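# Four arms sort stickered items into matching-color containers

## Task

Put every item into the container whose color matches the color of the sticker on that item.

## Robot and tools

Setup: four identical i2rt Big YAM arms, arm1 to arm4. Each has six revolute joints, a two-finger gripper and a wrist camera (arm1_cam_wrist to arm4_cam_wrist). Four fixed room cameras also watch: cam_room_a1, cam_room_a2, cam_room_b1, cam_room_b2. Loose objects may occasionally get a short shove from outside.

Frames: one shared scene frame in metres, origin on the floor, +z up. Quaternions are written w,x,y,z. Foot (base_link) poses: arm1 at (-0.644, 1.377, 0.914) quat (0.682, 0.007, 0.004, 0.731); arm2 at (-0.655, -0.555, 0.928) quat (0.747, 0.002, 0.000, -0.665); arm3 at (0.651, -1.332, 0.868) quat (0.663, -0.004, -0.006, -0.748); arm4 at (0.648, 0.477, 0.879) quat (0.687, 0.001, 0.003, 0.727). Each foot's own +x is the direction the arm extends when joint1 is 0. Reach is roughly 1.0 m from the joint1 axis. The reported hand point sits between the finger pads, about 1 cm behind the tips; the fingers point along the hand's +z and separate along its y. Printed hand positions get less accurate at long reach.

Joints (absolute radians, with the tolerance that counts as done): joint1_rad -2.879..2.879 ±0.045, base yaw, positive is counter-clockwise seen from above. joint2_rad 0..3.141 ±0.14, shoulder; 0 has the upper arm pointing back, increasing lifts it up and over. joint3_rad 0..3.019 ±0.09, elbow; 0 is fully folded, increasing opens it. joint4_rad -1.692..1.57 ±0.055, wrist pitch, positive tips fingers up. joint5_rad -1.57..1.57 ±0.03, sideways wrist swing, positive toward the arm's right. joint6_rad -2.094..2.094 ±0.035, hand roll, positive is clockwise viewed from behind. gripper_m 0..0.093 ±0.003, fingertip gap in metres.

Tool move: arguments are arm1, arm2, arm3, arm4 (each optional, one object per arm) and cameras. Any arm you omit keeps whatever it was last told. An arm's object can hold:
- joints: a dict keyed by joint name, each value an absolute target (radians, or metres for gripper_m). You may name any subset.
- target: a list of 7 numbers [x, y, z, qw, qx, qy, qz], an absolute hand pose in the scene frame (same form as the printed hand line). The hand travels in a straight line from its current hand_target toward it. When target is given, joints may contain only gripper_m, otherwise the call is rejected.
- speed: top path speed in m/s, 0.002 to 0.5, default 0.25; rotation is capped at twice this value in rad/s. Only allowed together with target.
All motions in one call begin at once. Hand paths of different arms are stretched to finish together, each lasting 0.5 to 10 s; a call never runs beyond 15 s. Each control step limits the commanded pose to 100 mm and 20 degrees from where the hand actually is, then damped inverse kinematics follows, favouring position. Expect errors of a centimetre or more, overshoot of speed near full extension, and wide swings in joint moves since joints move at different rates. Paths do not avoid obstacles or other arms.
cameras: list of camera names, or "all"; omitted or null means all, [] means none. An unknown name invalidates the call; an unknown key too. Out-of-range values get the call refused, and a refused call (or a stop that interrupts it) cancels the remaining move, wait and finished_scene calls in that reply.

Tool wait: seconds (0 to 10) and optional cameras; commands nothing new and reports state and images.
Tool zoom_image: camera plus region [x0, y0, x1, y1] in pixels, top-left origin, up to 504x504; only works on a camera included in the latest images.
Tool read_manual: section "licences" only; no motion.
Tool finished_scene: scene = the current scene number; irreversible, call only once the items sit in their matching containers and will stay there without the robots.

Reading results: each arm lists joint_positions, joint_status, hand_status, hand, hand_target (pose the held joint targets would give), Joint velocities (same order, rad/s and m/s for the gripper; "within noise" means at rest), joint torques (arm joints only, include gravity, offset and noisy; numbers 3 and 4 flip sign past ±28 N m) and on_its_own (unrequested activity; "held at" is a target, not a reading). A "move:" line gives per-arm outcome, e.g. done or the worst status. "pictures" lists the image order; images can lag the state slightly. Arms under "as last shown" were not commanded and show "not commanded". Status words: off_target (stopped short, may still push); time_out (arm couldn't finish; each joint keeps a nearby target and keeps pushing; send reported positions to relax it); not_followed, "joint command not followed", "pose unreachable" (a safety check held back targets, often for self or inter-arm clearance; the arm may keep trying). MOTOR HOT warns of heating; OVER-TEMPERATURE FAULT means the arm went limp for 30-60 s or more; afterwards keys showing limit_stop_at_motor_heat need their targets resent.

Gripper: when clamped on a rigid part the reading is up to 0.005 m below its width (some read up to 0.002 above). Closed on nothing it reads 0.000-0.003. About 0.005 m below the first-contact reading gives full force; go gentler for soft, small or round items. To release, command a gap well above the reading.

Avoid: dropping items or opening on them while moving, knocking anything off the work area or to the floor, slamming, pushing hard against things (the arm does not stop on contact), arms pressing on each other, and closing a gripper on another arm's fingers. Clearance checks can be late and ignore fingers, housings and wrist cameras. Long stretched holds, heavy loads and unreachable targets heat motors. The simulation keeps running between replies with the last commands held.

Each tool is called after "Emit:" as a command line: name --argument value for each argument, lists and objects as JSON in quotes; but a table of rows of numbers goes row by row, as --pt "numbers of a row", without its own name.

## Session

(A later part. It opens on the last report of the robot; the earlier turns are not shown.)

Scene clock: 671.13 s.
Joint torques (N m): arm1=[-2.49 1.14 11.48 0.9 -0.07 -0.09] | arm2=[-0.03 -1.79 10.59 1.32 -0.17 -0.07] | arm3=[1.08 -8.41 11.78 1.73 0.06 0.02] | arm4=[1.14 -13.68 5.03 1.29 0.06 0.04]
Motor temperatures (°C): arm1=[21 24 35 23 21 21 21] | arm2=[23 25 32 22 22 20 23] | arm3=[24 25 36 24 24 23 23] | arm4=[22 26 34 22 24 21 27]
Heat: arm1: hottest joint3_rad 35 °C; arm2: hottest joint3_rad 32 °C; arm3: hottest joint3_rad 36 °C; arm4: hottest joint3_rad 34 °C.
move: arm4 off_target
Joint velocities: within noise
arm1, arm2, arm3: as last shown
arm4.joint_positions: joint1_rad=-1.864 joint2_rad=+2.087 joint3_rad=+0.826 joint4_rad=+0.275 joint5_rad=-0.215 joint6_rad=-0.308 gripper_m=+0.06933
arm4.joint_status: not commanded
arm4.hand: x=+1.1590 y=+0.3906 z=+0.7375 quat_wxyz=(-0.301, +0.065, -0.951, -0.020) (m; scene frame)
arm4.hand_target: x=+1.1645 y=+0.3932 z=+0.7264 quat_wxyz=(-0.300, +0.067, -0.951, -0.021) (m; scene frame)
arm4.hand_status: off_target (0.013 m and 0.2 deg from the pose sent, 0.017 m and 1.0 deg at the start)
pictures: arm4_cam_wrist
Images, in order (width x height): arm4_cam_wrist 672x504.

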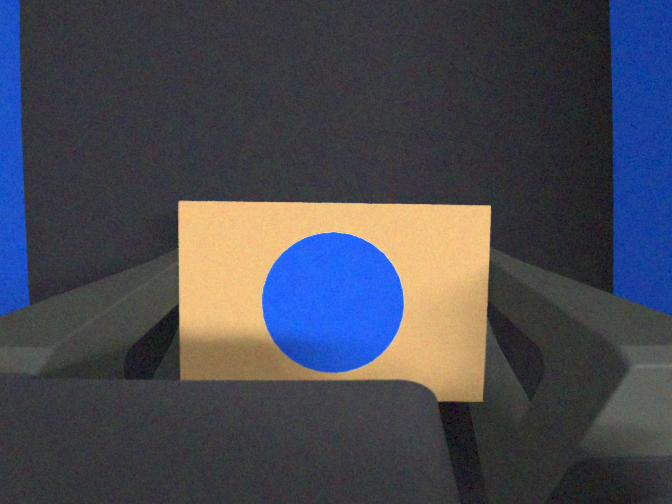

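Emit:
move --arm4 '{"joints": {"gripper_m": 0.085}}' --cameras '[]'

Emit:
move --arm4 '{"target": [1.10, 0.40, 0.90, 0.3000, -0.0666, 0.9514, 0.0210], "speed": 0.25}' --cameras '["arm4_cam_wrist"]'

Emit:
move --arm1 '{"joints": {"joint1_rad": 1.501, "joint2_rad": 1.194, "joint3_rad": 1.798, "joint4_rad": -1.477, "joint5_rad": 0, "joint6_rad": 0}}' --arm2 '{"joints": {"joint1_rad": -1.686, "joint2_rad": 1.194, "joint3_rad": 1.798, "joint4_rad": -1.477, "joint5_rad": 0, "joint6_rad": 0}}' --arm3 '{"joints": {"joint1_rad": 1.691, "joint2_rad": 1.194, "joint3_rad": 1.798, "joint4_rad": -1.477, "joint5_rad": 0, "joint6_rad": 0}}' --arm4 '{"joints": {"joint1_rad": -1.627, "joint2_rad": 1.194, "joint3_rad": 1.798, "joint4_rad": -1.477, "joint5_rad": 0, "joint6_rad": 0, "gripper_m": 0.093}}'

Scene clock: 691.97 s.
Joint torques (N m): arm1=[-2.9 0.91 11.38 1.11 0 -0.06] | arm2=[-0.03 -1.61 10.58 1.29 -0.18 -0.07] | arm3=[1.08 -8.47 11.79 1.72 0.05 0.02] | arm4=[1.14 -13.63 4.92 1.26 0.04 0.08]
Motor temperatures (°C): arm1=[21 24 35 23 21 21 21] | arm2=[23 25 33 22 22 20 23] | arm3=[24 25 37 24 24 23 23] | arm4=[22 25 33 22 24 21 27]
Heat: arm1: hottest joint3_rad 35 °C; arm2: hottest joint3_rad 33 °C; arm3: hottest joint3_rad 37 °C; arm4: hottest joint3_rad 33 °C.
move: arm4 done
Joint velocities: within noise
arm1, arm2, arm3: as last shown
arm4.joint_positions: joint1_rad=-1.863 joint2_rad=+2.089 joint3_rad=+0.827 joint4_rad=+0.276 joint5_rad=-0.215 joint6_rad=-0.308 gripper_m=+0.08492
arm4.joint_status: all done
arm4.hand: x=+1.1594 y=+0.3911 z=+0.7371 quat_wxyz=(-0.301, +0.066, -0.951, -0.020) (m; scene frame)
arm4.hand_target: x=+1.1644 y=+0.3931 z=+0.7262 quat_wxyz=(-0.300, +0.067, -0.951, -0.021) (m; scene frame)
arm4.hand_status: not commanded
pictures: none
No camera images: "cameras" was empty.

Scene clock: 693.40 s.
Joint torques (N m): arm1=[-2.43 0.97 11.44 0.98 -0.05 -0.06] | arm2=[-0.09 -1.67 10.58 1.32 -0.17 -0.08] | arm3=[1.14 -8.53 11.75 1.73 0.06 0.02] | arm4=[0.15 -10.99 6.13 0.51 -0.19 -0.08]
Motor temperatures (°C): arm1=[21 24 35 23 21 21 21] | arm2=[23 25 33 22 22 20 23] | arm3=[24 25 37 24 24 23 23] | arm4=[22 25 33 22 24 21 27]
Heat: arm1: hottest joint3_rad 35 °C; arm2: hottest joint3_rad 33 °C; arm3: hottest joint3_rad 37 °C; arm4: hottest joint3_rad 33 °C.
move: arm4 done
Joint velocities: within noise
arm1, arm2, arm3: as last shown
arm4.joint_positions: joint1_rad=-1.871 joint2_rad=+1.517 joint3_rad=+0.681 joint4_rad=-0.131 joint5_rad=-0.222 joint6_rad=-0.310 gripper_m=+0.08492
arm4.joint_status: not commanded
arm4.hand: x=+1.1058 y=+0.4021 z=+0.9070 quat_wxyz=(-0.311, +0.065, -0.948, -0.019) (m; scene frame)
arm4.hand_target: x=+1.0999 y=+0.4001 z=+0.9000 quat_wxyz=(-0.300, +0.066, -0.951, -0.021) (m; scene frame)
arm4.hand_status: done (0.009 m and 1.3 deg from the pose sent, 0.174 m and 0.2 deg at the start)
pictures: arm4_cam_wrist
Images, in order (width x height): arm4_cam_wrist 672x504.

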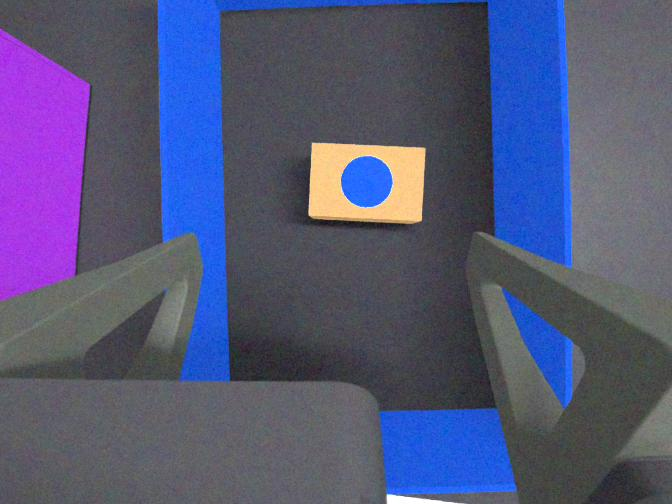

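Scene clock: 696.00 s.
Joint torques (N m): arm1=[-1.55 -6.65 11.67 1.11 0.11 -0.03] | arm2=[0.85 -10.46 14.15 1.47 -0.11 0.18] | arm3=[1.14 -8.59 11.79 1.73 0.06 0.03] | arm4=[0.44 -7.77 11.08 0.58 0.2 0.16]
Motor temperatures (°C): arm1=[21 24 36 23 22 22 21] | arm2=[23 25 34 22 22 20 23] | arm3=[24 25 37 24 24 23 23] | arm4=[22 25 34 22 24 21 27]
Heat: arm1: hottest joint3_rad 36 °C; arm2: hottest joint3_rad 34 °C; arm3: hottest joint3_rad 37 °C; arm4: hottest joint3_rad 34 °C.
move: arm1 done; arm2 done; arm3 done; arm4 done
Joint velocities: within noise
arm1.joint_positions: joint1_rad=+1.499 joint2_rad=+1.210 joint3_rad=+1.778 joint4_rad=-1.466 joint5_rad=-0.002 joint6_rad=+0.007 gripper_m=+0.09309
arm1.joint_status: all done
arm1.hand: x=-1.0626 y=+1.3775 z=+1.4424 quat_wxyz=(+0.000, +0.941, -0.004, -0.337) (m; scene frame)
arm1.hand_target: x=-1.0534 y=+1.3768 z=+1.4567 quat_wxyz=(-0.001, +0.937, +0.000, -0.349) (m; scene frame)
arm1.hand_status: not commanded
arm2.joint_positions: joint1_rad=-1.687 joint2_rad=+1.204 joint3_rad=+1.757 joint4_rad=-1.465 joint5_rad=+0.002 joint6_rad=-0.011 gripper_m=+0.09301
arm2.joint_status: all done
arm2.hand: x=-1.0811 y=-0.5565 z=+1.4421 quat_wxyz=(+0.004, -0.946, -0.006, +0.323) (m; scene frame)
arm2.hand_target: x=-1.0741 y=-0.5573 z=+1.4635 quat_wxyz=(+0.001, -0.940, -0.001, +0.341) (m; scene frame)
arm2.hand_status: not commanded
arm3.joint_positions: joint1_rad=+1.690 joint2_rad=+1.195 joint3_rad=+1.757 joint4_rad=-1.490 joint5_rad=-0.001 joint6_rad=-0.007 gripper_m=+0.09398
arm3.joint_status: all done
arm3.hand: x=+1.0669 y=-1.3255 z=+1.3822 quat_wxyz=(-0.316, +0.005, -0.949, +0.008) (m; scene frame)
arm3.hand_target: x=+1.0684 y=-1.3250 z=+1.4041 quat_wxyz=(-0.342, +0.002, -0.940, +0.007) (m; scene frame)
arm3.hand_status: not commanded
arm4.joint_positions: joint1_rad=-1.619 joint2_rad=+1.184 joint3_rad=+1.758 joint4_rad=-1.465 joint5_rad=-0.003 joint6_rad=-0.014 gripper_m=+0.09289
arm4.joint_status: all done
arm4.hand: x=+1.0674 y=+0.4828 z=+1.4001 quat_wxyz=(-0.331, +0.012, -0.944, +0.001) (m; scene frame)
arm4.hand_target: x=+1.0684 y=+0.4788 z=+1.4133 quat_wxyz=(-0.340, +0.001, -0.941, +0.002) (m; scene frame)
arm4.hand_status: not commanded
pictures: arm1_cam_wrist, arm2_cam_wrist, arm3_cam_wrist, arm4_cam_wrist, cam_room_a1, cam_room_a2, cam_room_b1, cam_room_b2
Images, in order (width x height): arm1_cam_wrist 672x504, arm2_cam_wrist 672x504, arm3_cam_wrist 672x504, arm4_cam_wrist 672x504, cam_room_a1 672x504, cam_room_a2 672x504, cam_room_b1 672x504, cam_room_b2 672x504.

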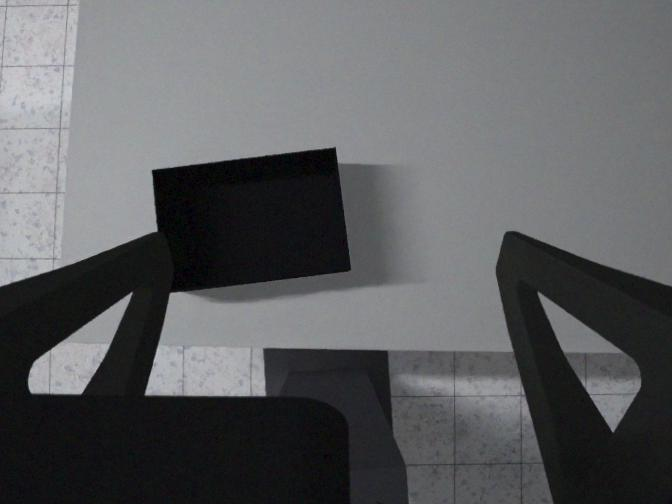

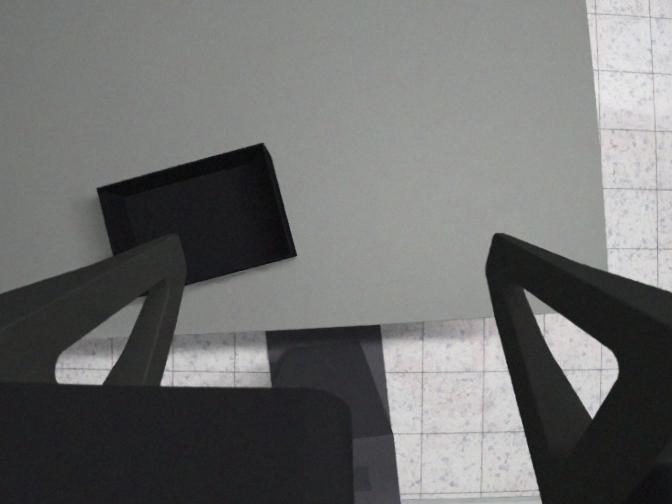

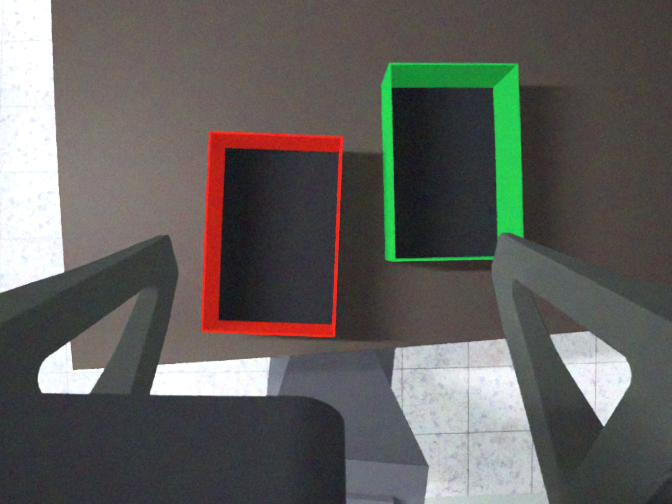

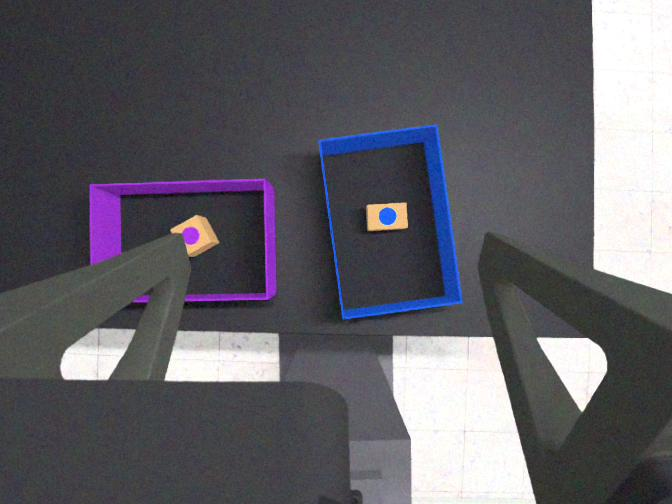

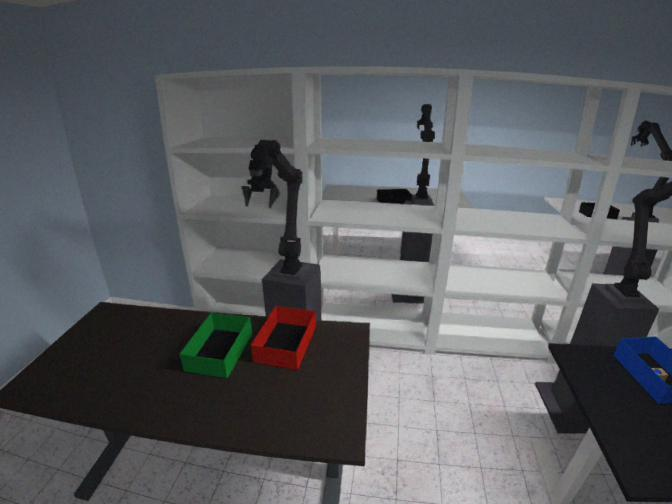

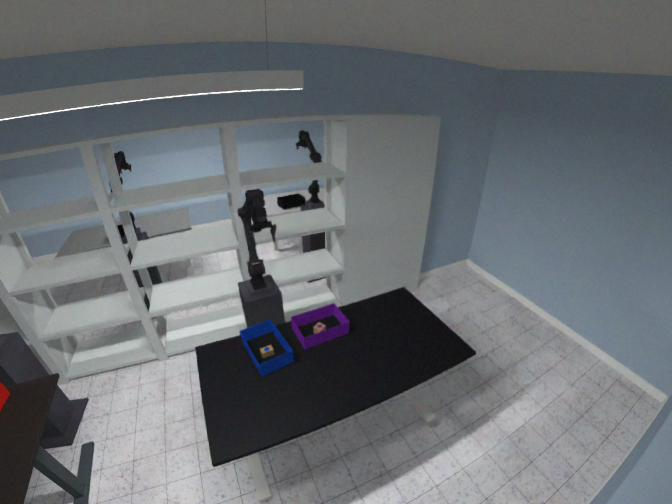

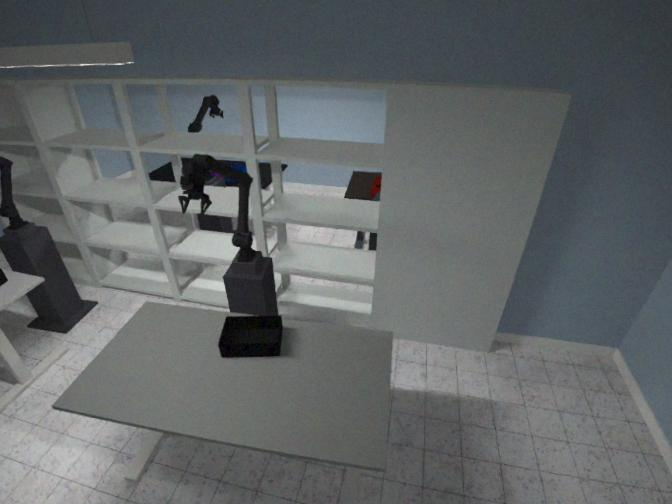

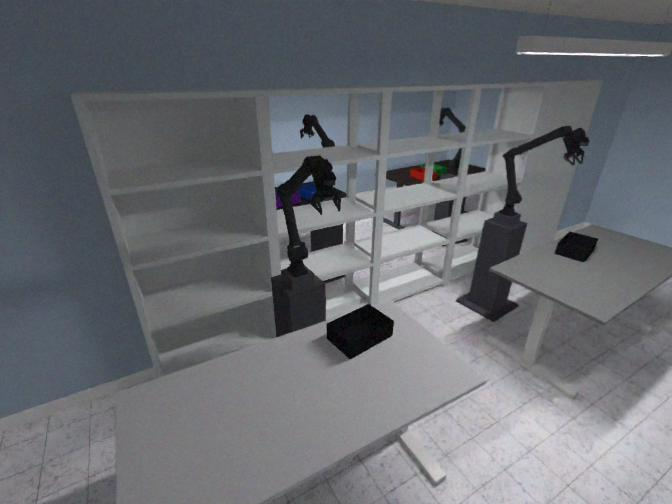

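Emit:
move --arm3 '{"joints": {"joint1_rad": -2.037, "joint2_rad": 0.695, "joint3_rad": 0.869, "joint4_rad": -1.222, "joint5_rad": 0, "joint6_rad": 0}}' --arm2 '{"joints": {"joint1_rad": 0.97, "joint2_rad": 0.695, "joint3_rad": 0.869, "joint4_rad": -1.222, "joint5_rad": 0, "joint6_rad": 0}}' --cameras '[]'

Emit:
move --arm3 '{"target": [0.0, -0.90, 1.09, 0.0797, -0.9203, 0.2778, 0.2638], "speed": 0.45}' --cameras '["arm3_cam_wrist", "arm2_cam_wrist"]'

Scene clock: 759.77 s.
Joint torques (N m): arm1=[-1.49 -6.42 11.84 1.13 0.08 -0.03] | arm2=[1.03 -3.96 11.32 2.22 0.11 0.18] | arm3=[0.62 -2.9 9.5 1.13 -0.08 0] | arm4=[-0.09 -7.53 11.02 0.61 0.2 0.19]
Motor temperatures (°C): arm1=[21 24 37 23 21 21 21] | arm2=[23 25 40 22 22 20 23] | arm3=[24 25 37 23 24 23 23] | arm4=[22 24 41 22 24 21 26]
Heat: arm1: hottest joint3_rad 37 °C; arm2: hottest joint3_rad 40 °C; arm3: hottest joint3_rad 37 °C; arm4: hottest joint3_rad 41 °C.
move: arm2 done; arm3 done
Joint velocities: within noise
arm1, arm4: as last shown
arm1.hand: x=-1.0625 y=+1.3775 z=+1.4424 quat_wxyz=(+0.000, +0.941, -0.004, -0.337) (m; scene frame)
arm1.hand_target: x=-1.0533 y=+1.3768 z=+1.4566 quat_wxyz=(-0.001, +0.937, +0.000, -0.349) (m; scene frame)
arm2.joint_positions: joint1_rad=+0.966 joint2_rad=+0.706 joint3_rad=+0.875 joint4_rad=-1.233 joint5_rad=-0.003 joint6_rad=-0.011 gripper_m=+0.09305
arm2.joint_status: all done
arm2.hand: x=-0.4140 y=-0.6843 z=+1.2053 quat_wxyz=(-0.243, -0.229, -0.941, +0.059) (m; scene frame)
arm2.hand_target: x=-0.4138 y=-0.6837 z=+1.2065 quat_wxyz=(-0.251, -0.232, -0.938, +0.060) (m; scene frame)
arm2.hand_status: not commanded
arm3.joint_positions: joint1_rad=-2.028 joint2_rad=+0.704 joint3_rad=+0.866 joint4_rad=-1.227 joint5_rad=+0.002 joint6_rad=-0.006 gripper_m=+0.09402
arm3.joint_status: all done
arm3.hand: x=+0.4224 y=-1.1778 z=+1.1388 quat_wxyz=(+0.067, -0.929, +0.275, +0.236) (m; scene frame)
arm3.hand_target: x=+0.4233 y=-1.1759 z=+1.1434 quat_wxyz=(+0.069, -0.925, +0.281, +0.245) (m; scene frame)
arm3.hand_status: not commanded
arm4.hand_target: x=+1.0684 y=+0.4788 z=+1.4134 quat_wxyz=(-0.340, +0.001, -0.940, +0.002) (m; scene frame)
pictures: none
No camera images: "cameras" was empty.

Scene clock: 761.87 s.
Joint torques (N m): arm1=[-1.67 -6.59 11.67 1.21 0.07 -0.08] | arm2=[1.08 -3.78 11.34 2.24 0.11 0.18] | arm3=[1.38 -25.41 13.85 0.66 0.12 0.01] | arm4=[0.26 -7.36 10.99 0.77 0.16 0.2]
Motor temperatures (°C): arm1=[21 24 37 23 21 21 21] | arm2=[23 25 39 22 22 20 23] | arm3=[24 25 36 23 24 23 23] | arm4=[22 24 41 22 24 21 26]
Heat: arm1: hottest joint3_rad 37 °C; arm2: hottest joint3_rad 39 °C; arm3: hottest joint3_rad 36 °C; arm4: hottest joint3_rad 41 °C.
move: arm3 off_target
Joint velocities: within noise
arm1, arm2, arm4: as last shown
arm3.joint_positions: joint1_rad=-2.028 joint2_rad=+2.078 joint3_rad=+2.033 joint4_rad=-1.014 joint5_rad=+0.010 joint6_rad=-0.005 gripper_m=+0.09402
arm3.joint_status: not commanded
arm3.hand: x=+0.0096 y=-0.9076 z=+1.0582 quat_wxyz=(+0.072, -0.928, +0.276, +0.239) (m; scene frame)
arm3.hand_target: x=+0.0015 y=-0.9008 z=+1.0902 quat_wxyz=(+0.080, -0.920, +0.278, +0.264) (m; scene frame)
arm3.hand_status: off_target (0.034 m and 3.1 deg from the pose sent, 0.508 m and 3.6 deg at the start)
pictures: arm2_cam_wrist, arm3_cam_wrist
Images, in order (width x height): arm2_cam_wrist 672x504, arm3_cam_wrist 672x504.

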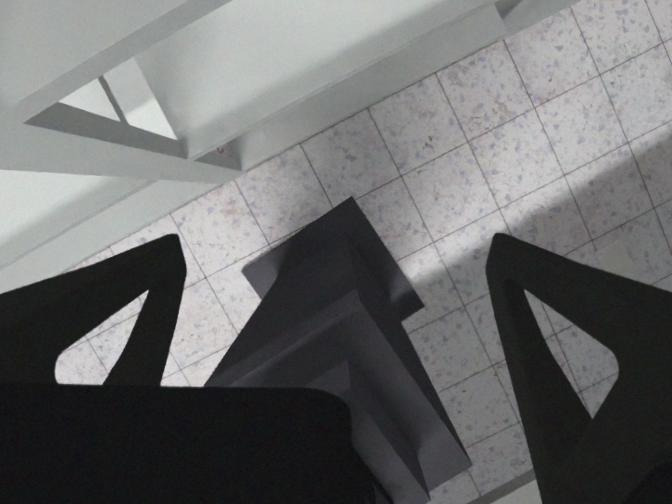

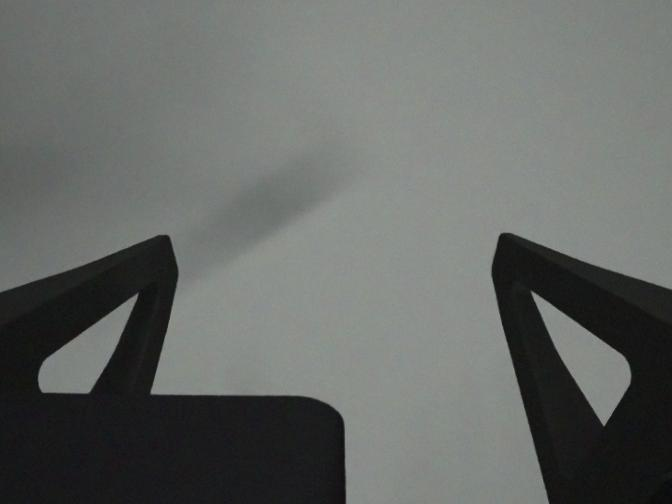

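Emit:
move --arm3 '{"target": [0.0, -0.90, 1.05, 0.0797, -0.9203, 0.2778, 0.2638], "speed": 0.1}' --cameras '[]'

Emit:
move --arm3 '{"target": [0.0, -0.90, 1.03, 0.0797, -0.9203, 0.2778, 0.2638], "speed": 0.1}' --cameras '[]'

Emit:
move --arm3 '{"target": [0.0, -0.90, 1.015, 0.0797, -0.9203, 0.2778, 0.2638], "speed": 0.08}' --cameras '[]'

Emit:
move --arm3 '{"target": [0.0, -0.90, 1.005, 0.0797, -0.9203, 0.2778, 0.2638], "speed": 0.08}' --cameras '["arm3_cam_wrist"]'

Scene clock: 767.87 s.
Joint torques (N m): arm1=[-1.49 -6.71 11.81 1.11 0.11 -0.03] | arm2=[1.08 -3.84 11.37 2.22 0.11 0.17] | arm3=[1.44 -24.59 9.14 1.62 0.12 0] | arm4=[0.03 -7.71 11 0.51 0.19 0.18]
Motor temperatures (°C): arm1=[21 24 37 23 21 21 21] | arm2=[23 25 38 22 22 20 23] | arm3=[24 25 36 23 24 23 23] | arm4=[22 23 42 22 24 21 26]
Heat: arm1: hottest joint3_rad 37 °C; arm2: hottest joint3_rad 38 °C; arm3: hottest joint3_rad 36 °C; arm4: hottest joint3_rad 42 °C.
move: arm3 done
Joint velocities: within noise
arm1, arm2, arm4: as last shown
arm3.joint_positions: joint1_rad=-2.028 joint2_rad=+2.078 joint3_rad=+2.004 joint4_rad=-0.938 joint5_rad=+0.010 joint6_rad=-0.005 gripper_m=+0.09402
arm3.joint_status: not commanded
arm3.hand: x=+0.0019 y=-0.9027 z=+1.0529 quat_wxyz=(+0.078, -0.922, +0.275, +0.260) (m; scene frame)
arm3.hand_target: x=+0.0001 y=-0.8999 z=+1.0501 quat_wxyz=(+0.080, -0.920, +0.278, +0.264) (m; scene frame)
arm3.hand_status: done (0.004 m and 0.6 deg from the pose sent, 0.015 m and 3.2 deg at the start)
pictures: none
No camera images: "cameras" was empty.

Scene clock: 768.83 s.
Joint torques (N m): arm1=[-1.73 -6.18 11.73 1.07 0.09 -0.04] | arm2=[1.08 -3.9 11.33 2.24 0.11 0.19] | arm3=[1.44 -23.88 8.96 1.62 0.12 0] | arm4=[0.15 -8 10.91 0.59 0.19 0.17]
Motor temperatures (°C): arm1=[21 24 37 23 21 21 21] | arm2=[23 25 38 22 22 20 23] | arm3=[24 25 36 23 24 23 23] | arm4=[22 23 42 22 24 21 26]
Heat: arm1: hottest joint3_rad 37 °C; arm2: hottest joint3_rad 38 °C; arm3: hottest joint3_rad 36 °C; arm4: hottest joint3_rad 42 °C.
move: arm3 done
Joint velocities: within noise
arm1, arm2, arm4: as last shown
arm3.joint_positions: joint1_rad=-2.028 joint2_rad=+2.078 joint3_rad=+1.964 joint4_rad=-0.890 joint5_rad=+0.010 joint6_rad=-0.005 gripper_m=+0.09402
arm3.joint_status: not commanded
arm3.hand: x=+0.0016 y=-0.9027 z=+1.0389 quat_wxyz=(+0.079, -0.921, +0.275, +0.264) (m; scene frame)
arm3.hand_target: x=+0.0002 y=-0.9000 z=+1.0301 quat_wxyz=(+0.080, -0.920, +0.278, +0.264) (m; scene frame)
arm3.hand_status: done (0.009 m and 0.4 deg from the pose sent, 0.023 m and 0.6 deg at the start)
pictures: none
No camera images: "cameras" was empty.

Scene clock: 769.80 s.
Joint torques (N m): arm1=[-1.79 -6.83 11.74 0.94 0.07 -0.05] | arm2=[1.08 -3.84 11.34 2.24 0.11 0.18] | arm3=[1.32 -23.3 8.83 1.65 0.11 0] | arm4=[0.15 -7.36 10.96 0.61 0.21 0.19]
Motor temperatures (°C): arm1=[21 24 37 23 21 21 21] | arm2=[23 25 38 22 22 20 23] | arm3=[24 25 36 23 24 23 23] | arm4=[22 23 42 22 24 21 26]
Heat: arm1: hottest joint3_rad 37 °C; arm2: hottest joint3_rad 38 °C; arm3: hottest joint3_rad 36 °C; arm4: hottest joint3_rad 42 °C.
move: arm3 off_target
Joint velocities: within noise
arm1, arm2, arm4: as last shown
arm3.joint_positions: joint1_rad=-2.028 joint2_rad=+2.081 joint3_rad=+1.937 joint4_rad=-0.855 joint5_rad=+0.010 joint6_rad=-0.005 gripper_m=+0.09402
arm3.joint_status: not commanded
arm3.hand: x=+0.0013 y=-0.9026 z=+1.0269 quat_wxyz=(+0.080, -0.921, +0.274, +0.266) (m; scene frame)
arm3.hand_target: x=+0.0003 y=-0.9000 z=+1.0150 quat_wxyz=(+0.080, -0.920, +0.278, +0.264) (m; scene frame)
arm3.hand_status: off_target (0.012 m and 0.5 deg from the pose sent, 0.024 m and 0.4 deg at the start)
pictures: none
No camera images: "cameras" was empty.

Scene clock: 770.77 s.
Joint torques (N m): arm1=[-1.44 -5.3 11.66 1.01 0.13 -0.02] | arm2=[1.08 -3.9 11.33 2.25 0.11 0.18] | arm3=[1.38 -23.06 8.44 1.62 0.11 -0.02] | arm4=[0.44 -7.53 11.03 0.55 0.19 0.2]
Motor temperatures (°C): arm1=[21 24 37 23 21 21 21] | arm2=[23 25 38 22 22 20 23] | arm3=[24 25 36 23 24 23 23] | arm4=[22 23 42 22 24 21 26]
Heat: arm1: hottest joint3_rad 37 °C; arm2: hottest joint3_rad 38 °C; arm3: hottest joint3_rad 36 °C; arm4: hottest joint3_rad 42 °C.
move: arm3 off_target
Joint velocities: within noise
arm1, arm2, arm4: as last shown
arm3.joint_positions: joint1_rad=-2.028 joint2_rad=+2.081 joint3_rad=+1.923 joint4_rad=-0.831 joint5_rad=+0.010 joint6_rad=-0.005 gripper_m=+0.09402
arm3.joint_status: not commanded
arm3.hand: x=+0.0002 y=-0.9019 z=+1.0229 quat_wxyz=(+0.081, -0.919, +0.274, +0.271) (m; scene frame)
arm3.hand_target: x=+0.0004 y=-0.9001 z=+1.0052 quat_wxyz=(+0.080, -0.920, +0.278, +0.264) (m; scene frame)
arm3.hand_status: off_target (0.018 m and 0.9 deg from the pose sent, 0.022 m and 0.5 deg at the start)
pictures: arm3_cam_wrist
Images, in order (width x height): arm3_cam_wrist 672x504.

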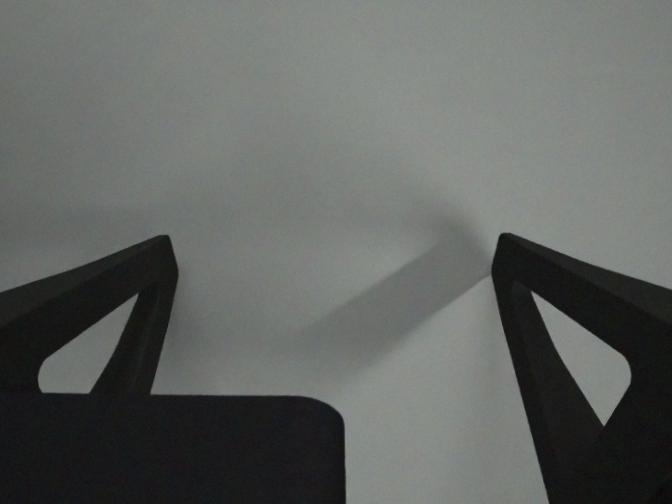

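Emit:
move --arm3 '{"target": [0.42, -1.18, 1.15, 0.0797, -0.9203, 0.2778, 0.2638], "speed": 0.45}' --cameras '[]'

Emit:
move --arm3 '{"joints": {"joint1_rad": 1.927, "joint2_rad": 0.695, "joint3_rad": 0.869, "joint4_rad": -1.222, "joint5_rad": 0, "joint6_rad": 0}}' --cameras '[]'

Emit:
move --arm3 '{"target": [1.10, -1.227, 0.90, 0.2745, -0.0839, 0.9577, 0.0241], "speed": 0.4}' --cameras '["arm3_cam_wrist"]'

Scene clock: 780.27 s.
Joint torques (N m): arm1=[-1.14 -6.71 11.69 1.03 0.09 0] | arm2=[1.03 -3.78 11.29 2.24 0.11 0.18] | arm3=[2.2 -1.55 8.94 0.83 0.14 0.03] | arm4=[-0.21 -7.59 10.95 0.59 0.2 0.18]
Motor temperatures (°C): arm1=[21 24 37 23 21 21 21] | arm2=[23 25 37 22 22 20 23] | arm3=[24 25 35 23 24 23 23] | arm4=[22 23 42 22 24 21 26]
Heat: arm1: hottest joint3_rad 37 °C; arm2: hottest joint3_rad 37 °C; arm3: hottest joint3_rad 35 °C; arm4: hottest joint3_rad 42 °C.
move: arm3 done
Joint velocities: within noise
arm1, arm2, arm4: as last shown
arm3.joint_positions: joint1_rad=-2.014 joint2_rad=+0.667 joint3_rad=+0.866 joint4_rad=-1.192 joint5_rad=+0.026 joint6_rad=+0.017 gripper_m=+0.09402
arm3.joint_status: not commanded
arm3.hand: x=+0.4210 y=-1.1765 z=+1.1529 quat_wxyz=(+0.083, -0.918, +0.280, +0.268) (m; scene frame)
arm3.hand_target: x=+0.4201 y=-1.1799 z=+1.1499 quat_wxyz=(+0.080, -0.920, +0.278, +0.264) (m; scene frame)
arm3.hand_status: done (0.005 m and 0.7 deg from the pose sent, 0.519 m and 0.9 deg at the start)
pictures: none
No camera images: "cameras" was empty.

Scene clock: 782.90 s.
Joint torques (N m): arm1=[-0.97 -6.36 11.79 1.05 0.07 -0.05] | arm2=[1.08 -3.84 11.33 2.26 0.11 0.18] | arm3=[1.9 -1.85 9.47 0.66 0.08 -0.1] | arm4=[0.26 -7.65 10.97 0.64 0.22 0.17]
Motor temperatures (°C): arm1=[21 24 37 23 21 21 21] | arm2=[23 25 37 22 22 20 23] | arm3=[24 25 35 23 24 23 23] | arm4=[22 23 42 22 24 21 26]
Heat: arm1: hottest joint3_rad 37 °C; arm2: hottest joint3_rad 37 °C; arm3: hottest joint3_rad 35 °C; arm4: hottest joint3_rad 42 °C.
move: arm3 done
Joint velocities: within noise
arm1.joint_positions: joint1_rad=+1.499 joint2_rad=+1.210 joint3_rad=+1.778 joint4_rad=-1.466 joint5_rad=-0.002 joint6_rad=+0.007 gripper_m=+0.09309
arm1.joint_status: not commanded
arm1.hand: x=-1.0625 y=+1.3775 z=+1.4424 quat_wxyz=(+0.000, +0.941, -0.004, -0.337) (m; scene frame)
arm1.hand_target: x=-1.0533 y=+1.3768 z=+1.4566 quat_wxyz=(-0.001, +0.937, +0.000, -0.349) (m; scene frame)
arm1.hand_status: not commanded
arm2: as last shown
arm3.joint_positions: joint1_rad=+1.918 joint2_rad=+0.695 joint3_rad=+0.866 joint4_rad=-1.215 joint5_rad=-0.001 joint6_rad=+0.006 gripper_m=+0.09402
arm3.joint_status: all done
arm3.hand: x=+0.9181 y=-1.2664 z=+1.1447 quat_wxyz=(-0.258, +0.108, -0.960, -0.024) (m; scene frame)
arm3.hand_target: x=+0.9165 y=-1.2644 z=+1.1453 quat_wxyz=(-0.256, +0.115, -0.959, -0.024) (m; scene frame)
arm3.hand_status: not commanded
arm4.joint_positions: joint1_rad=-1.619 joint2_rad=+1.184 joint3_rad=+1.758 joint4_rad=-1.465 joint5_rad=-0.003 joint6_rad=-0.014 gripper_m=+0.09289
arm4.joint_status: not commanded
arm4.hand: x=+1.0674 y=+0.4828 z=+1.4001 quat_wxyz=(-0.331, +0.012, -0.944, +0.001) (m; scene frame)
arm4.hand_target: x=+1.0684 y=+0.4788 z=+1.4134 quat_wxyz=(-0.340, +0.001, -0.940, +0.002) (m; scene frame)
arm4.hand_status: not commanded
pictures: none
No camera images: "cameras" was empty.

Scene clock: 784.47 s.
Joint torques (N m): arm1=[-1.61 -6.53 11.75 1.02 0.1 -0.05] | arm2=[1.08 -3.78 11.32 2.22 0.11 0.17] | arm3=[1.85 -12.22 9.65 1.47 0.17 0.04] | arm4=[0.21 -7.06 11.02 0.59 0.22 0.18]
Motor temperatures (°C): arm1=[21 24 37 23 21 21 21] | arm2=[23 25 37 22 22 20 23] | arm3=[24 25 35 23 24 23 23] | arm4=[22 23 42 22 24 21 26]
Heat: arm1: hottest joint3_rad 37 °C; arm2: hottest joint3_rad 37 °C; arm3: hottest joint3_rad 35 °C; arm4: hottest joint3_rad 42 °C.
move: arm3 off_target
Joint velocities: within noise
arm1, arm4: as last shown
arm2.joint_positions: joint1_rad=+0.966 joint2_rad=+0.706 joint3_rad=+0.875 joint4_rad=-1.233 joint5_rad=-0.003 joint6_rad=-0.011 gripper_m=+0.09305
arm2.joint_status: not commanded
arm2.hand: x=-0.4140 y=-0.6843 z=+1.2053 quat_wxyz=(-0.243, -0.229, -0.941, +0.059) (m; scene frame)
arm2.hand_target: x=-0.4138 y=-0.6837 z=+1.2065 quat_wxyz=(-0.251, -0.232, -0.938, +0.060) (m; scene frame)
arm2.hand_status: not commanded
arm3.joint_positions: joint1_rad=+1.918 joint2_rad=+1.504 joint3_rad=+0.665 joint4_rad=-0.237 joint5_rad=+0.018 joint6_rad=+0.052 gripper_m=+0.09402
arm3.joint_status: not commanded
arm3.hand: x=+1.0771 y=-1.2369 z=+0.8790 quat_wxyz=(-0.244, +0.084, -0.966, -0.019) (m; scene frame)
arm3.hand_target: x=+1.0988 y=-1.2271 z=+0.9006 quat_wxyz=(-0.274, +0.084, -0.958, -0.024) (m; scene frame)
arm3.hand_status: off_target (0.033 m and 3.7 deg from the pose sent, 0.307 m and 3.3 deg at the start)
pictures: arm3_cam_wrist
Images, in order (width x height): arm3_cam_wrist 672x504.

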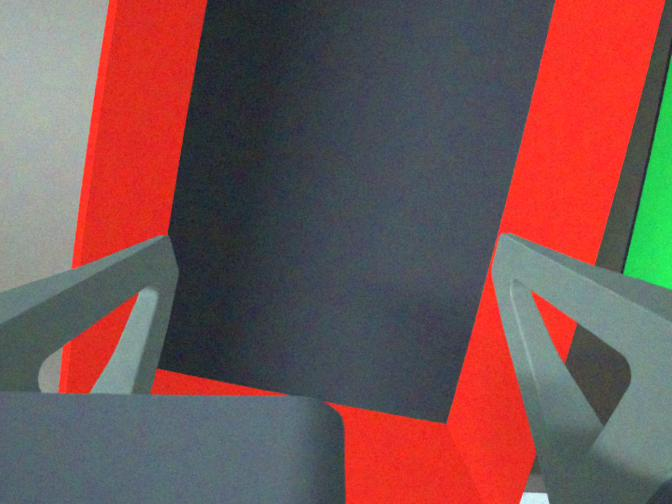

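Emit:
move --arm3 '{"target": [1.10, -1.235, 0.77, 0.2745, 0.0335, 0.9607, -0.0096], "speed": 0.2}' --cameras '[]'

Emit:
move --arm3 '{"target": [1.10, -1.235, 0.75, 0.2745, 0.0335, 0.9607, -0.0096], "speed": 0.1}' --cameras '[]'

Emit:
move --arm3 '{"target": [1.10, -1.235, 0.738, 0.2745, 0.0335, 0.9607, -0.0096], "speed": 0.08}' --cameras '[]'

Emit:
move --arm3 '{"target": [1.10, -1.235, 0.728, 0.2745, 0.0335, 0.9607, -0.0096], "speed": 0.08}' --cameras '["arm3_cam_wrist"]'

Scene clock: 794.17 s.
Joint torques (N m): arm1=[-1.61 -6.12 11.73 0.98 0.1 0.01] | arm2=[1.08 -3.84 11.3 2.24 0.11 0.17] | arm3=[2.08 -14.21 3.93 1.54 0.27 0.03] | arm4=[0.15 -7.65 11.03 0.66 0.21 0.19]
Motor temperatures (°C): arm1=[21 24 37 23 21 21 21] | arm2=[23 25 37 22 22 20 23] | arm3=[24 25 34 23 24 23 23] | arm4=[22 23 43 22 24 21 25]
Heat: arm1: hottest joint3_rad 37 °C; arm2: hottest joint3_rad 37 °C; arm3: hottest joint3_rad 34 °C; arm4: hottest joint3_rad 43 °C.
move: arm3 done
Joint velocities: within noise
arm1, arm2, arm4: as last shown
arm3.joint_positions: joint1_rad=+1.957 joint2_rad=+1.883 joint3_rad=+0.663 joint4_rad=+0.157 joint5_rad=+0.167 joint6_rad=+0.298 gripper_m=+0.09402
arm3.joint_status: not commanded
arm3.hand: x=+1.0955 y=-1.2422 z=+0.7655 quat_wxyz=(-0.264, -0.035, -0.964, +0.014) (m; scene frame)
arm3.hand_target: x=+1.0999 y=-1.2350 z=+0.7700 quat_wxyz=(-0.274, -0.033, -0.961, +0.010) (m; scene frame)
arm3.hand_status: done (0.010 m and 1.4 deg from the pose sent, 0.111 m and 14.3 deg at the start)
pictures: none
No camera images: "cameras" was empty.

Scene clock: 795.20 s.
Joint torques (N m): arm1=[-1.73 -6.18 11.54 1.18 0.08 -0.03] | arm2=[1.08 -3.96 11.34 2.24 0.11 0.17] | arm3=[1.96 -13.57 3.99 1.52 0.28 0.03] | arm4=[-0.09 -7.06 11.03 0.66 0.21 0.15]
Motor temperatures (°C): arm1=[21 24 37 23 21 21 21] | arm2=[23 25 37 22 22 20 23] | arm3=[24 25 34 23 24 23 23] | arm4=[22 23 43 22 24 21 25]
Heat: arm1: hottest joint3_rad 37 °C; arm2: hottest joint3_rad 37 °C; arm3: hottest joint3_rad 34 °C; arm4: hottest joint3_rad 43 °C.
move: arm3 done
Joint velocities: within noise
arm1, arm2, arm4: as last shown
arm3.joint_positions: joint1_rad=+1.957 joint2_rad=+1.937 joint3_rad=+0.663 joint4_rad=+0.217 joint5_rad=+0.167 joint6_rad=+0.299 gripper_m=+0.09402
arm3.joint_status: not commanded
arm3.hand: x=+1.0955 y=-1.2425 z=+0.7495 quat_wxyz=(-0.267, -0.036, -0.963, +0.013) (m; scene frame)
arm3.hand_target: x=+1.0999 y=-1.2350 z=+0.7502 quat_wxyz=(-0.275, -0.034, -0.961, +0.009) (m; scene frame)
arm3.hand_status: done (0.009 m and 1.0 deg from the pose sent, 0.018 m and 1.4 deg at the start)
pictures: none
No camera images: "cameras" was empty.

Scene clock: 796.17 s.
Joint torques (N m): arm1=[-1.73 -6.24 11.7 1.05 0.11 -0.05] | arm2=[1.03 -3.9 11.32 2.26 0.1 0.18] | arm3=[2.14 -12.92 4.12 1.5 0.27 0.01] | arm4=[0.15 -6.95 10.92 0.57 0.21 0.22]
Motor temperatures (°C): arm1=[21 24 37 23 21 21 21] | arm2=[23 25 36 22 22 20 23] | arm3=[24 25 34 23 24 23 23] | arm4=[22 23 43 22 24 21 25]
Heat: arm1: hottest joint3_rad 37 °C; arm2: hottest joint3_rad 36 °C; arm3: hottest joint3_rad 34 °C; arm4: hottest joint3_rad 43 °C.
move: arm3 done
Joint velocities: within noise
arm1, arm2, arm4: as last shown
arm3.joint_positions: joint1_rad=+1.958 joint2_rad=+1.968 joint3_rad=+0.663 joint4_rad=+0.254 joint5_rad=+0.168 joint6_rad=+0.301 gripper_m=+0.09402
arm3.joint_status: not commanded
arm3.hand: x=+1.0954 y=-1.2425 z=+0.7404 quat_wxyz=(-0.270, -0.037, -0.962, +0.012) (m; scene frame)
arm3.hand_target: x=+1.0999 y=-1.2351 z=+0.7381 quat_wxyz=(-0.275, -0.034, -0.961, +0.010) (m; scene frame)
arm3.hand_status: done (0.009 m and 0.8 deg from the pose sent, 0.014 m and 1.0 deg at the start)
pictures: none
No camera images: "cameras" was empty.

Scene clock: 797.13 s.
Joint torques (N m): arm1=[-1.26 -6.24 11.71 1.18 0.08 -0.02] | arm2=[1.08 -3.72 11.33 2.25 0.1 0.18] | arm3=[2.14 -11.16 4.38 1.16 0.29 -0.04] | arm4=[0.09 -7.71 11.14 0.57 0.2 0.17]
Motor temperatures (°C): arm1=[21 24 37 23 21 21 21] | arm2=[23 25 36 22 22 20 23] | arm3=[24 25 33 23 24 23 23] | arm4=[22 23 43 22 24 21 25]
Heat: arm1: hottest joint3_rad 37 °C; arm2: hottest joint3_rad 36 °C; arm3: hottest joint3_rad 33 °C; arm4: hottest joint3_rad 43 °C.
move: arm3 off_target
Joint velocities: within noise
arm1, arm2, arm4: as last shown
arm3.joint_positions: joint1_rad=+1.958 joint2_rad=+1.982 joint3_rad=+0.663 joint4_rad=+0.291 joint5_rad=+0.168 joint6_rad=+0.306 gripper_m=+0.09402
arm3.joint_status: not commanded
arm3.hand: x=+1.0994 y=-1.2412 z=+0.7391 quat_wxyz=(-0.280, -0.040, -0.959, +0.008) (m; scene frame)
arm3.hand_target: x=+1.0996 y=-1.2352 z=+0.7283 quat_wxyz=(-0.275, -0.034, -0.961, +0.010) (m; scene frame)
arm3.hand_status: off_target (0.013 m and 1.0 deg from the pose sent, 0.015 m and 0.8 deg at the start)
pictures: arm3_cam_wrist
Images, in order (width x height): arm3_cam_wrist 672x504.

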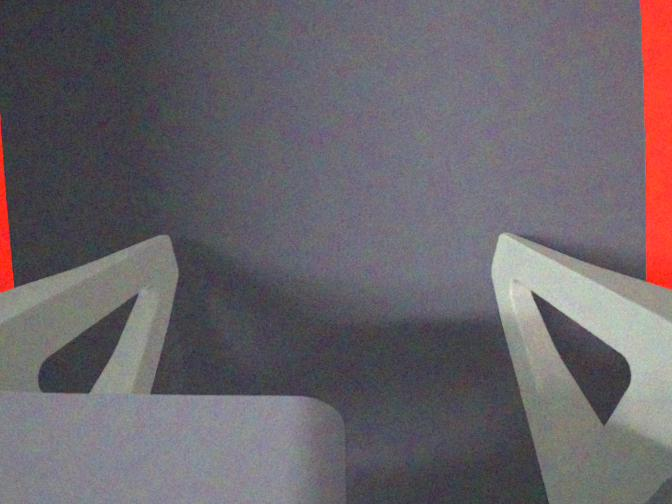

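Emit:
move --arm3 '{"target": [1.05, -1.24, 0.95, 0.2745, 0.0335, 0.9607, -0.0096], "speed": 0.3}' --cameras '[]'

Emit:
finished_scene --scene 1

Scene clock: 839.70 s.
Joint torques (N m): arm1=[-1.44 -6.53 11.81 1.02 0.06 -0.04] | arm2=[1.03 -3.84 11.37 2.22 0.11 0.17] | arm3=[2.14 -7.65 11.06 0.65 0.27 0.01] | arm4=[0.32 -7.12 10.95 0.8 0.21 0.16]
Motor temperatures (°C): arm1=[21 25 38 23 21 21 21] | arm2=[23 25 36 22 22 20 23] | arm3=[24 25 31 23 24 23 23] | arm4=[22 23 44 22 24 21 25]
Heat: arm1: hottest joint3_rad 38 °C; arm2: hottest joint3_rad 36 °C; arm3: hottest joint3_rad 31 °C; arm4: hottest joint3_rad 44 °C.
move: arm3 off_target
Joint velocities: within noise
arm1, arm2, arm4: as last shown
arm3.joint_positions: joint1_rad=+1.977 joint2_rad=+1.255 joint3_rad=+0.611 joint4_rad=-0.428 joint5_rad=+0.177 joint6_rad=+0.316 gripper_m=+0.09402
arm3.joint_status: not commanded
arm3.hand: x=+1.0343 y=-1.2504 z=+0.9355 quat_wxyz=(-0.261, -0.035, -0.965, +0.016) (m; scene frame)
arm3.hand_target: x=+1.0492 y=-1.2402 z=+0.9503 quat_wxyz=(-0.275, -0.033, -0.961, +0.009) (m; scene frame)
arm3.hand_status: off_target (0.024 m and 1.8 deg from the pose sent, 0.217 m and 1.0 deg at the start)
pictures: none
No camera images: "cameras" was empty.

The scene is finished: the task was done.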